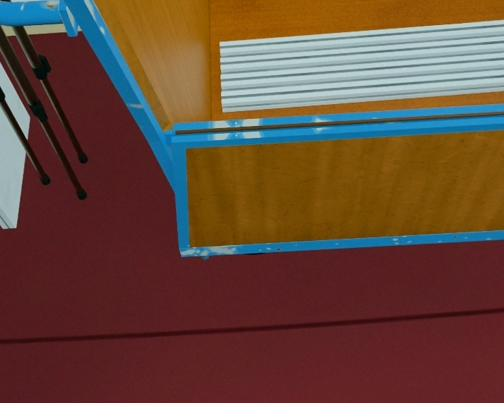

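{"fn": "move", "kwargs": {
  "base": {"x_m_s": -0.2, "for_s": 1.5},
  "joints": {"torso_squat_rad": 0.2, "torso_pitch_rad": 0.0, "head_tilt_rad": 0.6, "head_pan_rad": 0},
  "cameras": []
}}

{"fn": "move", "kwargs": {
  "base": {"turn_rad_s": 0.5, "for_s": 3.14},
  "cameras": ["head_camera"]
}}

Scene clock: 47.43 s.
Joint torques (N m): left_arm=[-1.19 -0.18 0.94 0.13 -0.03 -0.62 -0.05] | right_arm=[-2.12 -0.94 -0.45 -0.04 -0.05 -0.22 -0.1]
External joint torques (N m): left_arm=[-0.56 -0.84 0.9 0.11 -0.04 -0.27 -0.04] | right_arm=[0.14 0.55 -0.4 0.27 -0.09 0.07 -0.1]
Motor temperatures (°C): left_arm=[31 28 32 36 35 33 38] | right_arm=[34 31 32 30 36 36 34]
Wrist force (N): left_arm=[0.5 1.4 -7.7] | right_arm=[-1.6 0.9 -4.9]
Wrist torque (N m): left_arm=[-0.28 0.17 0.04] | right_arm=[-0.06 -0.06 -0.13]
Wrist force, peak (N): left_arm=[3.8 0.8 -8.0] | right_arm=[-2.4 1.4 -5.4]
move: done
base_odometry: x=-0.300 y=+0.000 heading=+0.000
lidar_m: 0.95 1.30 1.73 3.87 1.17 0.82 0.78 0.82 1.07 2.55 1.43 1.01
base_status: done (sent for 1.5 of 1.5 s)
joint_positions: torso_squat_rad=+0.200 torso_shift_rad=+0.000 torso_pitch_rad=+0.000 torso_yaw_rad=+0.000 left_shoulder_pitch_rad=+0.049 left_shoulder_roll_rad=+0.015 left_shoulder_yaw_rad=+0.041 left_elbow_rad=-0.149 left_forearm_roll_rad=+0.010 left_wrist_pitch_rad=-0.019 left_hand_roll_rad=+0.045 left_gripper_m=+0.099 right_shoulder_pitch_rad=-0.033 right_shoulder_roll_rad=-0.038 right_shoulder_yaw_rad=+0.024 right_elbow_rad=-0.125 right_forearm_roll_rad=-0.047 right_wrist_pitch_rad=+0.032 right_hand_roll_rad=-0.022 right_gripper_m=+0.099 head_pan_rad=+0.000 head_tilt_rad=+0.600
joint_status: all done
wheel_motors_off: 0
motor_effort: left_wheel=+2(35) right_wheel=-1(28)
chest: x=-0.2280 y=+0.0001 z=+1.2760 quat_wxyz=(+1.000, +0.000, +0.000, +0.000) (m; base frame)
left_hand: x=-0.1862 y=+0.2354 z=+0.5923 quat_wxyz=(+0.997, +0.009, -0.062, +0.055) (m; base frame)
right_hand: x=-0.1506 y=-0.2464 z=+0.5951 quat_wxyz=(+0.998, -0.015, -0.063, -0.016) (m; base frame)
pictures: none
No camera images: "cameras" was empty.

Scene clock: 51.90 s.
Joint torques (N m): left_arm=[-0.99 -0.37 0.93 0.11 -0.12 -0.65 -0.09] | right_arm=[-1.86 -0.57 -0.62 -0.01 -0.14 -0.13 0.04]
External joint torques (N m): left_arm=[-0.37 -1.03 0.89 0.1 -0.12 -0.3 -0.08] | right_arm=[0.4 0.92 -0.57 0.3 -0.18 0.16 0.03]
Motor temperatures (°C): left_arm=[31 28 32 36 35 33 38] | right_arm=[34 31 32 30 36 36 34]
Wrist force (N): left_arm=[-0.5 1.8 -7.1] | right_arm=[-1.8 1.4 -5.0]
Wrist torque (N m): left_arm=[-0.34 0.10 0.07] | right_arm=[-0.13 -0.09 -0.13]
Wrist force, peak (N): left_arm=[0.2 2.1 -8.2] | right_arm=[-2.3 1.0 -5.4]
move: done
base_odometry: x=-0.300 y=+0.000 heading=+1.566
lidar_m: 3.72 1.18 0.82 0.76 0.79 1.05 2.60 1.47 1.08 0.99 1.29 1.72
base_status: done (sent for 3.13 of 3.13 s)
joint_positions: torso_squat_rad=+0.200 torso_shift_rad=+0.000 torso_pitch_rad=+0.000 torso_yaw_rad=+0.000 left_shoulder_pitch_rad=+0.049 left_shoulder_roll_rad=+0.015 left_shoulder_yaw_rad=+0.041 left_elbow_rad=-0.149 left_forearm_roll_rad=+0.010 left_wrist_pitch_rad=-0.019 left_hand_roll_rad=+0.045 left_gripper_m=+0.099 right_shoulder_pitch_rad=-0.033 right_shoulder_roll_rad=-0.038 right_shoulder_yaw_rad=+0.024 right_elbow_rad=-0.125 right_forearm_roll_rad=-0.047 right_wrist_pitch_rad=+0.032 right_hand_roll_rad=-0.022 right_gripper_m=+0.099 head_pan_rad=+0.000 head_tilt_rad=+0.600
joint_status: not commanded
wheel_motors_off: 0
motor_effort: left_wheel=+5(44) right_wheel=+21(54)
chest: x=-0.2280 y=+0.0001 z=+1.2760 quat_wxyz=(+1.000, +0.000, +0.000, +0.000) (m; base frame)
left_hand: x=-0.1862 y=+0.2354 z=+0.5923 quat_wxyz=(+0.997, +0.009, -0.062, +0.055) (m; base frame)
right_hand: x=-0.1506 y=-0.2464 z=+0.5951 quat_wxyz=(+0.998, -0.015, -0.062, -0.016) (m; base frame)
pictures: head_camera
camera_calibration:
head_camera: T_world_to_cam=[[0.00184319, -0.999504, -0.0314327, 0.0458861], [-0.516689, 0.02596, -0.85578, 1.20837], [0.856171, 0.0178183, -0.516385, 0.883659], [0, 0, 0, 1]] pos_world=[-0.132298, -0.00125112, 1.49185]

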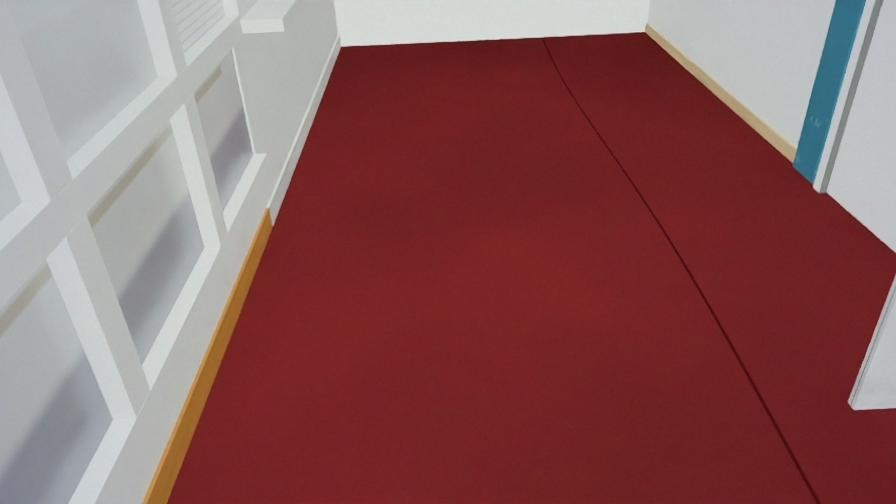

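{"fn": "move", "kwargs": {
  "base": {"x_m_s": 0.35, "for_s": 4.0},
  "cameras": []
}}

{"fn": "move", "kwargs": {
  "base": {"turn_rad_s": -0.5, "for_s": 3.13},
  "cameras": ["head_camera"]
}}

{"fn": "zoom_image", "kwargs": {
  "camera": "head_camera",
  "region": [250, 50, 750, 450]
}}

Scene clock: 58.73 s.
Joint torques (N m): left_arm=[-0.72 -0.06 0.55 0.15 -0.02 -0.55 -0.1] | right_arm=[-2.19 -0.76 -0.76 0.27 -0.15 -0.13 -0.01]
External joint torques (N m): left_arm=[-0.1 -0.72 0.51 0.14 -0.03 -0.2 -0.09] | right_arm=[0.06 0.73 -0.71 0.58 -0.19 0.16 -0.01]
Motor temperatures (°C): left_arm=[31 28 32 36 35 33 38] | right_arm=[34 31 32 30 36 36 34]
Wrist force (N): left_arm=[0.2 1.4 -7.7] | right_arm=[-1.6 1.0 -4.6]
Wrist torque (N m): left_arm=[-0.25 0.16 0.13] | right_arm=[-0.08 -0.08 -0.07]
Wrist force, peak (N): left_arm=[0.0 1.9 -8.5] | right_arm=[-2.1 1.2 -5.5]
move: done
base_odometry: x=-0.295 y=+1.400 heading=+1.568
lidar_m: 4.08 1.27 0.89 0.84 0.87 1.15 2.80 1.61 1.41 1.13 1.74 2.34
base_status: done (sent for 4 of 4 s)
joint_positions: torso_squat_rad=+0.200 torso_shift_rad=+0.000 torso_pitch_rad=+0.000 torso_yaw_rad=+0.000 left_shoulder_pitch_rad=+0.049 left_shoulder_roll_rad=+0.015 left_shoulder_yaw_rad=+0.041 left_elbow_rad=-0.149 left_forearm_roll_rad=+0.010 left_wrist_pitch_rad=-0.019 left_hand_roll_rad=+0.045 left_gripper_m=+0.099 right_shoulder_pitch_rad=-0.033 right_shoulder_roll_rad=-0.038 right_shoulder_yaw_rad=+0.024 right_elbow_rad=-0.125 right_forearm_roll_rad=-0.047 right_wrist_pitch_rad=+0.032 right_hand_roll_rad=-0.022 right_gripper_m=+0.099 head_pan_rad=+0.000 head_tilt_rad=+0.600
joint_status: not commanded
wheel_motors_off: 0
motor_effort: left_wheel=+18(48) right_wheel=-19(50)
chest: x=-0.2279 y=+0.0001 z=+1.2760 quat_wxyz=(+1.000, +0.000, +0.000, +0.000) (m; base frame)
left_hand: x=-0.1861 y=+0.2354 z=+0.5923 quat_wxyz=(+0.997, +0.009, -0.062, +0.055) (m; base frame)
right_hand: x=-0.1505 y=-0.2464 z=+0.5951 quat_wxyz=(+0.998, -0.015, -0.062, -0.016) (m; base frame)
pictures: none
No camera images: "cameras" was empty.

Scene clock: 63.20 s.
Joint torques (N m): left_arm=[-0.73 -0.22 0.65 0.18 -0.09 -0.57 -0.06] | right_arm=[-2.28 -0.92 -0.6 0.23 -0.07 -0.18 -0.01]
External joint torques (N m): left_arm=[-0.1 -0.88 0.61 0.17 -0.09 -0.22 -0.05] | right_arm=[-0.02 0.58 -0.55 0.54 -0.11 0.11 -0.01]
Motor temperatures (°C): left_arm=[31 28 32 36 35 33 38] | right_arm=[34 31 32 30 36 36 34]
Wrist force (N): left_arm=[-0.1 0.9 -7.4] | right_arm=[-1.6 1.1 -5.0]
Wrist torque (N m): left_arm=[-0.23 0.09 0.08] | right_arm=[-0.10 -0.06 -0.11]
Wrist force, peak (N): left_arm=[-0.2 1.4 -8.3] | right_arm=[-1.2 1.0 -5.6]
move: done
base_odometry: x=-0.295 y=+1.400 heading=+0.002
lidar_m: 1.11 1.74 2.33 4.17 1.27 0.88 0.84 0.87 1.15 2.76 1.55 1.37
base_status: done (sent for 3.13 of 3.13 s)
joint_positions: torso_squat_rad=+0.200 torso_shift_rad=+0.000 torso_pitch_rad=+0.000 torso_yaw_rad=+0.000 left_shoulder_pitch_rad=+0.049 left_shoulder_roll_rad=+0.015 left_shoulder_yaw_rad=+0.041 left_elbow_rad=-0.149 left_forearm_roll_rad=+0.010 left_wrist_pitch_rad=-0.019 left_hand_roll_rad=+0.045 left_gripper_m=+0.099 right_shoulder_pitch_rad=-0.033 right_shoulder_roll_rad=-0.038 right_shoulder_yaw_rad=+0.024 right_elbow_rad=-0.125 right_forearm_roll_rad=-0.047 right_wrist_pitch_rad=+0.032 right_hand_roll_rad=-0.022 right_gripper_m=+0.099 head_pan_rad=+0.000 head_tilt_rad=+0.600
joint_status: not commanded
wheel_motors_off: 0
motor_effort: left_wheel=+22(45) right_wheel=+4(49)
chest: x=-0.2280 y=+0.0001 z=+1.2760 quat_wxyz=(+1.000, +0.000, +0.000, +0.000) (m; base frame)
left_hand: x=-0.1861 y=+0.2354 z=+0.5923 quat_wxyz=(+0.997, +0.009, -0.062, +0.055) (m; base frame)
right_hand: x=-0.1505 y=-0.2464 z=+0.5951 quat_wxyz=(+0.998, -0.015, -0.063, -0.016) (m; base frame)
pictures: head_camera
camera_calibration:
head_camera: T_world_to_cam=[[0.00184208, -0.999504, -0.0314375, 0.0458931], [-0.516734, 0.0259637, -0.855752, 1.20832], [0.856144, 0.0178212, -0.51643, 0.883723], [0, 0, 0, 1]] pos_world=[-0.132298, -0.00125112, 1.49185]

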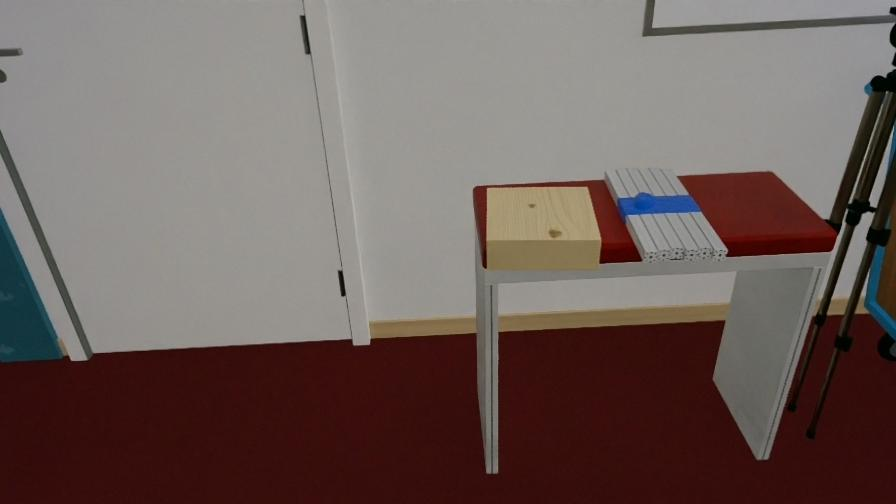

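Scaled by 1.008 from the camera's 896x504 image, which has a finer 1280x720 frame.

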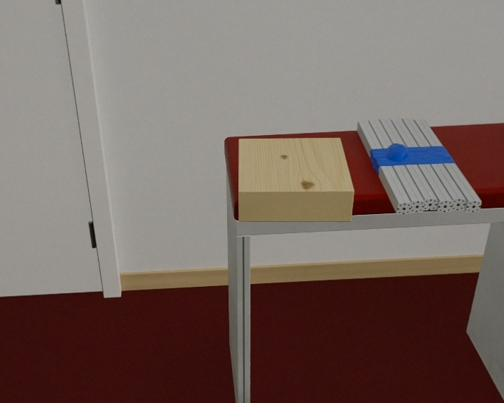

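{"fn": "move", "kwargs": {
  "base": {"x_m_s": 0.25, "for_s": 2.0},
  "joints": {"head_tilt_rad": 0.75, "head_pan_rad": -0.1},
  "cameras": ["head_camera"]
}}

{"fn": "zoom_image", "kwargs": {
  "camera": "head_camera",
  "region": [300, 0, 800, 300]
}}

Scene clock: 87.57 s.
Joint torques (N m): left_arm=[-0.33 -0.25 0.64 0.05 -0.07 -0.62 -0.09] | right_arm=[-1.85 -0.79 -0.35 0.06 -0.13 -0.23 -0.03]
External joint torques (N m): left_arm=[0.3 -0.92 0.59 0.03 -0.07 -0.26 -0.08] | right_arm=[0.4 0.7 -0.3 0.37 -0.16 0.06 -0.03]
Motor temperatures (°C): left_arm=[31 28 32 36 35 33 38] | right_arm=[34 30 32 30 36 36 34]
Wrist force (N): left_arm=[0.2 1.6 -7.7] | right_arm=[-1.9 1.2 -5.2]
Wrist torque (N m): left_arm=[-0.34 0.17 0.05] | right_arm=[-0.09 -0.10 -0.08]
Wrist force, peak (N): left_arm=[0.4 1.2 -8.8] | right_arm=[-2.0 1.2 -5.4]
move: done
base_odometry: x=+0.205 y=+1.400 heading=+0.001
lidar_m: 0.61 1.21 1.62 3.95 2.02 1.41 1.34 1.39 1.84 1.96 0.99 1.08
base_status: done (sent for 2 of 2 s)
joint_positions: torso_squat_rad=+0.200 torso_shift_rad=+0.000 torso_pitch_rad=+0.000 torso_yaw_rad=+0.000 left_shoulder_pitch_rad=+0.049 left_shoulder_roll_rad=+0.015 left_shoulder_yaw_rad=+0.041 left_elbow_rad=-0.149 left_forearm_roll_rad=+0.010 left_wrist_pitch_rad=-0.019 left_hand_roll_rad=+0.045 left_gripper_m=+0.099 right_shoulder_pitch_rad=-0.033 right_shoulder_roll_rad=-0.038 right_shoulder_yaw_rad=+0.024 right_elbow_rad=-0.125 right_forearm_roll_rad=-0.047 right_wrist_pitch_rad=+0.032 right_hand_roll_rad=-0.022 right_gripper_m=+0.099 head_pan_rad=-0.100 head_tilt_rad=+0.750
joint_status: all done
wheel_motors_off: 0
motor_effort: left_wheel=-11(49) right_wheel=+12(47)
chest: x=-0.2279 y=+0.0001 z=+1.2760 quat_wxyz=(+1.000, +0.000, +0.000, +0.000) (m; base frame)
left_hand: x=-0.1860 y=+0.2354 z=+0.5923 quat_wxyz=(+0.997, +0.009, -0.062, +0.055) (m; base frame)
right_hand: x=-0.1505 y=-0.2464 z=+0.5951 quat_wxyz=(+0.998, -0.015, -0.062, -0.016) (m; base frame)
pictures: head_camera
camera_calibration:
head_camera: T_world_to_cam=[[-0.102628, -0.994223, -0.0314428, 0.0243774], [-0.633045, 0.0896628, -0.768905, 1.05623], [0.767282, -0.0590065, -0.63859, 1.04576], [0, 0, 0, 1]] pos_world=[-0.13125, -0.00876112, 1.48071]

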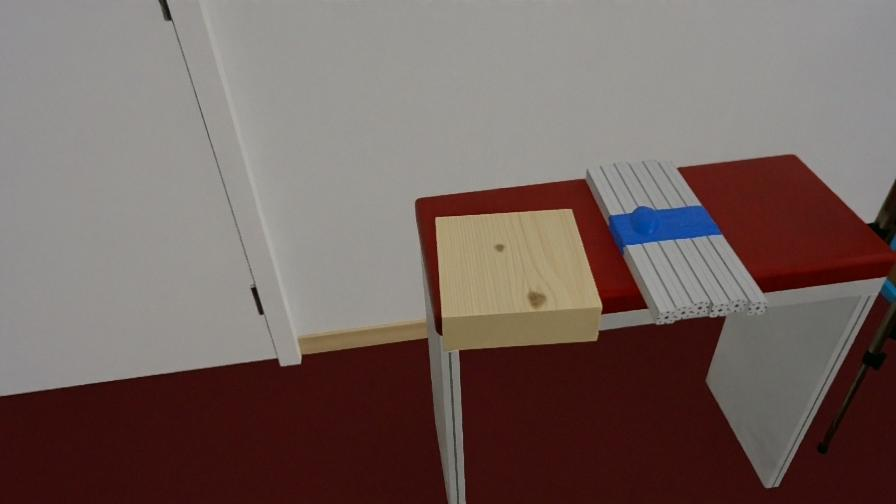

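Scaled by 1.008 from the camera's 896x504 image, which has a finer 1280x720 frame.

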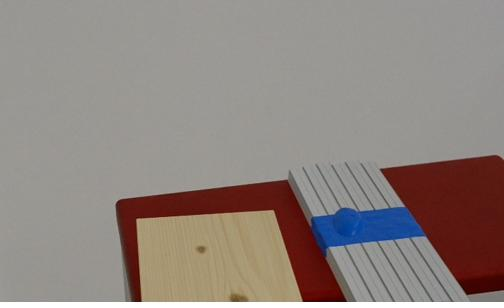

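{"fn": "move", "kwargs": {
  "base": {"x_m_s": -0.2, "for_s": 1.5},
  "cameras": []
}}

{"fn": "move", "kwargs": {
  "base": {"turn_rad_s": -0.25, "for_s": 1.4},
  "cameras": []
}}

{"fn": "move", "kwargs": {
  "base": {"x_m_s": 0.23, "for_s": 2.0},
  "cameras": []
}}

{"fn": "move", "kwargs": {
  "base": {"turn_rad_s": 0.25, "for_s": 1.4},
  "joints": {"head_tilt_rad": 0.7, "head_pan_rad": 0},
  "cameras": ["head_camera"]
}}

Scene clock: 116.07 s.
Joint torques (N m): left_arm=[-1.07 -0.14 0.75 0.18 -0.1 -0.46 -0.05] | right_arm=[-2.43 -0.74 -0.9 0.06 -0.06 -0.18 0.07]
External joint torques (N m): left_arm=[-0.44 -0.81 0.71 0.17 -0.11 -0.1 -0.05] | right_arm=[-0.17 0.75 -0.85 0.38 -0.09 0.11 0.06]
Motor temperatures (°C): left_arm=[31 28 32 36 35 33 38] | right_arm=[34 30 32 30 36 36 34]
Wrist force (N): left_arm=[0.0 1.4 -7.6] | right_arm=[-1.9 1.0 -4.8]
Wrist torque (N m): left_arm=[-0.29 0.12 0.10] | right_arm=[-0.07 -0.09 -0.08]
Wrist force, peak (N): left_arm=[0.3 1.3 -8.5] | right_arm=[-1.9 0.6 -5.8]
move: done
base_odometry: x=-0.095 y=+1.400 heading=-0.001
lidar_m: 0.89 1.50 2.00 4.22 1.57 1.10 1.04 1.09 1.43 3.38 1.43 1.23
base_status: done (sent for 1.5 of 1.5 s)
joint_positions: torso_squat_rad=+0.200 torso_shift_rad=+0.000 torso_pitch_rad=+0.000 torso_yaw_rad=+0.000 left_shoulder_pitch_rad=+0.049 left_shoulder_roll_rad=+0.015 left_shoulder_yaw_rad=+0.041 left_elbow_rad=-0.149 left_forearm_roll_rad=+0.010 left_wrist_pitch_rad=-0.019 left_hand_roll_rad=+0.045 left_gripper_m=+0.099 right_shoulder_pitch_rad=-0.033 right_shoulder_roll_rad=-0.038 right_shoulder_yaw_rad=+0.024 right_elbow_rad=-0.125 right_forearm_roll_rad=-0.047 right_wrist_pitch_rad=+0.032 right_hand_roll_rad=-0.022 right_gripper_m=+0.099 head_pan_rad=-0.100 head_tilt_rad=+0.750
joint_status: not commanded
wheel_motors_off: 0
motor_effort: left_wheel=-22(33) right_wheel=+21(48)
chest: x=-0.2280 y=+0.0001 z=+1.2760 quat_wxyz=(+1.000, +0.000, +0.000, +0.000) (m; base frame)
left_hand: x=-0.1861 y=+0.2354 z=+0.5923 quat_wxyz=(+0.997, +0.009, -0.062, +0.055) (m; base frame)
right_hand: x=-0.1506 y=-0.2464 z=+0.5951 quat_wxyz=(+0.998, -0.015, -0.063, -0.016) (m; base frame)
pictures: none
No camera images: "cameras" was empty.

Scene clock: 118.33 s.
Joint torques (N m): left_arm=[-0.98 -0.26 0.48 0.12 -0.05 -0.56 -0.05] | right_arm=[-2.18 -1.05 -0.56 0.04 -0.13 -0.21 -0.14]
External joint torques (N m): left_arm=[-0.35 -0.92 0.44 0.1 -0.06 -0.21 -0.05] | right_arm=[0.07 0.45 -0.51 0.35 -0.17 0.08 -0.14]
Motor temperatures (°C): left_arm=[31 28 32 36 35 33 38] | right_arm=[34 30 32 30 36 36 34]
Wrist force (N): left_arm=[0.1 1.0 -8.3] | right_arm=[-1.6 0.8 -4.6]
Wrist torque (N m): left_arm=[-0.28 0.15 0.05] | right_arm=[-0.07 -0.04 -0.09]
Wrist force, peak (N): left_arm=[0.3 1.0 -8.6] | right_arm=[-2.2 1.2 -5.4]
move: done
base_odometry: x=-0.095 y=+1.400 heading=-0.351
lidar_m: 1.30 0.91 1.62 2.46 2.85 1.33 1.07 1.06 1.14 1.71 1.92 1.22
base_status: done (sent for 1.4 of 1.4 s)
joint_positions: torso_squat_rad=+0.200 torso_shift_rad=+0.000 torso_pitch_rad=+0.000 torso_yaw_rad=+0.000 left_shoulder_pitch_rad=+0.049 left_shoulder_roll_rad=+0.015 left_shoulder_yaw_rad=+0.041 left_elbow_rad=-0.149 left_forearm_roll_rad=+0.010 left_wrist_pitch_rad=-0.019 left_hand_roll_rad=+0.045 left_gripper_m=+0.099 right_shoulder_pitch_rad=-0.033 right_shoulder_roll_rad=-0.038 right_shoulder_yaw_rad=+0.024 right_elbow_rad=-0.125 right_forearm_roll_rad=-0.047 right_wrist_pitch_rad=+0.032 right_hand_roll_rad=-0.022 right_gripper_m=+0.099 head_pan_rad=-0.100 head_tilt_rad=+0.750
joint_status: not commanded
wheel_motors_off: 0
motor_effort: left_wheel=+19(56) right_wheel=+8(50)
chest: x=-0.2280 y=+0.0001 z=+1.2760 quat_wxyz=(+1.000, +0.000, +0.000, +0.000) (m; base frame)
left_hand: x=-0.1861 y=+0.2354 z=+0.5923 quat_wxyz=(+0.997, +0.009, -0.062, +0.055) (m; base frame)
right_hand: x=-0.1506 y=-0.2464 z=+0.5951 quat_wxyz=(+0.998, -0.015, -0.063, -0.016) (m; base frame)
pictures: none
No camera images: "cameras" was empty.

Scene clock: 121.27 s.
Joint torques (N m): left_arm=[-0.54 -0.09 0.9 0.22 -0.1 -0.7 -0.03] | right_arm=[-2.14 -1.13 -0.6 0.17 -0.03 -0.34 0.02]
External joint torques (N m): left_arm=[0.09 -0.76 0.86 0.2 -0.1 -0.34 -0.02] | right_arm=[0.11 0.36 -0.56 0.48 -0.07 -0.05 0.01]
Motor temperatures (°C): left_arm=[31 28 32 36 35 33 38] | right_arm=[34 30 32 30 36 36 34]
Wrist force (N): left_arm=[0.7 1.1 -7.8] | right_arm=[-1.7 0.6 -5.1]
Wrist torque (N m): left_arm=[-0.27 0.22 0.07] | right_arm=[-0.07 -0.08 -0.09]
Wrist force, peak (N): left_arm=[0.7 1.5 -8.4] | right_arm=[-1.7 1.2 -5.4]
move: done
base_odometry: x=+0.337 y=+1.242 heading=-0.352
lidar_m: 1.01 0.47 1.15 1.76 4.02 1.87 1.49 1.47 1.60 2.40 1.10 0.79
base_status: done (sent for 2 of 2 s)
joint_positions: torso_squat_rad=+0.200 torso_shift_rad=+0.000 torso_pitch_rad=+0.000 torso_yaw_rad=+0.000 left_shoulder_pitch_rad=+0.049 left_shoulder_roll_rad=+0.015 left_shoulder_yaw_rad=+0.041 left_elbow_rad=-0.149 left_forearm_roll_rad=+0.010 left_wrist_pitch_rad=-0.019 left_hand_roll_rad=+0.045 left_gripper_m=+0.099 right_shoulder_pitch_rad=-0.033 right_shoulder_roll_rad=-0.038 right_shoulder_yaw_rad=+0.024 right_elbow_rad=-0.125 right_forearm_roll_rad=-0.047 right_wrist_pitch_rad=+0.032 right_hand_roll_rad=-0.022 right_gripper_m=+0.099 head_pan_rad=-0.100 head_tilt_rad=+0.750
joint_status: not commanded
wheel_motors_off: 0
motor_effort: left_wheel=-16(49) right_wheel=+20(49)
chest: x=-0.2280 y=+0.0001 z=+1.2760 quat_wxyz=(+1.000, +0.000, +0.000, +0.000) (m; base frame)
left_hand: x=-0.1860 y=+0.2354 z=+0.5923 quat_wxyz=(+0.997, +0.009, -0.062, +0.055) (m; base frame)
right_hand: x=-0.1505 y=-0.2464 z=+0.5951 quat_wxyz=(+0.998, -0.015, -0.062, -0.016) (m; base frame)
pictures: none
No camera images: "cameras" was empty.

Scene clock: 123.50 s.
Joint torques (N m): left_arm=[-0.7 -0.08 0.73 0.07 -0.03 -0.6 -0.01] | right_arm=[-2.15 -0.91 -0.6 0.14 -0.11 -0.26 -0.05]
External joint torques (N m): left_arm=[-0.07 -0.74 0.69 0.05 -0.04 -0.24 -0.01] | right_arm=[0.1 0.58 -0.55 0.45 -0.15 0.03 -0.05]
Motor temperatures (°C): left_arm=[31 28 32 36 35 33 38] | right_arm=[34 30 32 30 36 36 34]
Wrist force (N): left_arm=[0.1 1.5 -6.9] | right_arm=[-1.9 0.9 -5.5]
Wrist torque (N m): left_arm=[-0.32 0.13 0.04] | right_arm=[-0.09 -0.06 -0.09]
Wrist force, peak (N): left_arm=[-0.7 1.6 -8.3] | right_arm=[-1.9 1.0 -5.7]
move: done
base_odometry: x=+0.336 y=+1.242 heading=-0.003
lidar_m: 0.48 0.49 1.47 3.55 2.20 1.54 1.46 1.51 2.00 1.38 0.79 0.85
base_status: done (sent for 1.4 of 1.4 s)
joint_positions: torso_squat_rad=+0.200 torso_shift_rad=+0.000 torso_pitch_rad=+0.000 torso_yaw_rad=+0.000 left_shoulder_pitch_rad=+0.049 left_shoulder_roll_rad=+0.015 left_shoulder_yaw_rad=+0.041 left_elbow_rad=-0.149 left_forearm_roll_rad=+0.010 left_wrist_pitch_rad=-0.019 left_hand_roll_rad=+0.045 left_gripper_m=+0.099 right_shoulder_pitch_rad=-0.033 right_shoulder_roll_rad=-0.038 right_shoulder_yaw_rad=+0.024 right_elbow_rad=-0.125 right_forearm_roll_rad=-0.047 right_wrist_pitch_rad=+0.032 right_hand_roll_rad=-0.022 right_gripper_m=+0.099 head_pan_rad=+0.000 head_tilt_rad=+0.700
joint_status: all done
wheel_motors_off: 0
motor_effort: left_wheel=+4(49) right_wheel=+22(45)
chest: x=-0.2280 y=+0.0001 z=+1.2760 quat_wxyz=(+1.000, +0.000, +0.000, +0.000) (m; base frame)
left_hand: x=-0.1861 y=+0.2354 z=+0.5923 quat_wxyz=(+0.997, +0.009, -0.062, +0.055) (m; base frame)
right_hand: x=-0.1505 y=-0.2464 z=+0.5951 quat_wxyz=(+0.998, -0.015, -0.062, -0.016) (m; base frame)
pictures: head_camera
camera_calibration:
head_camera: T_world_to_cam=[[-0.00136597, -0.999502, -0.0315409, 0.0453906], [-0.599561, 0.0260616, -0.799904, 1.10882], [0.800328, 0.017818, -0.599298, 0.99456], [0, 0, 0, 1]] pos_world=[-0.131105, -0.00125082, 1.48442]

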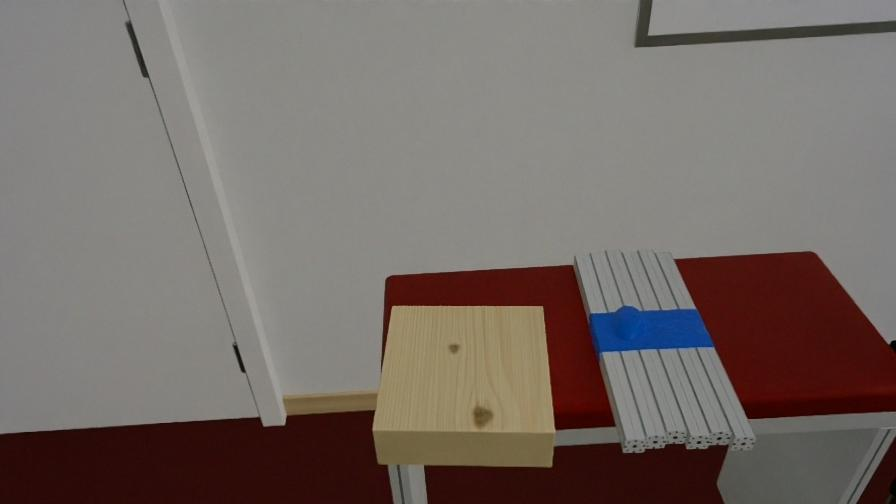

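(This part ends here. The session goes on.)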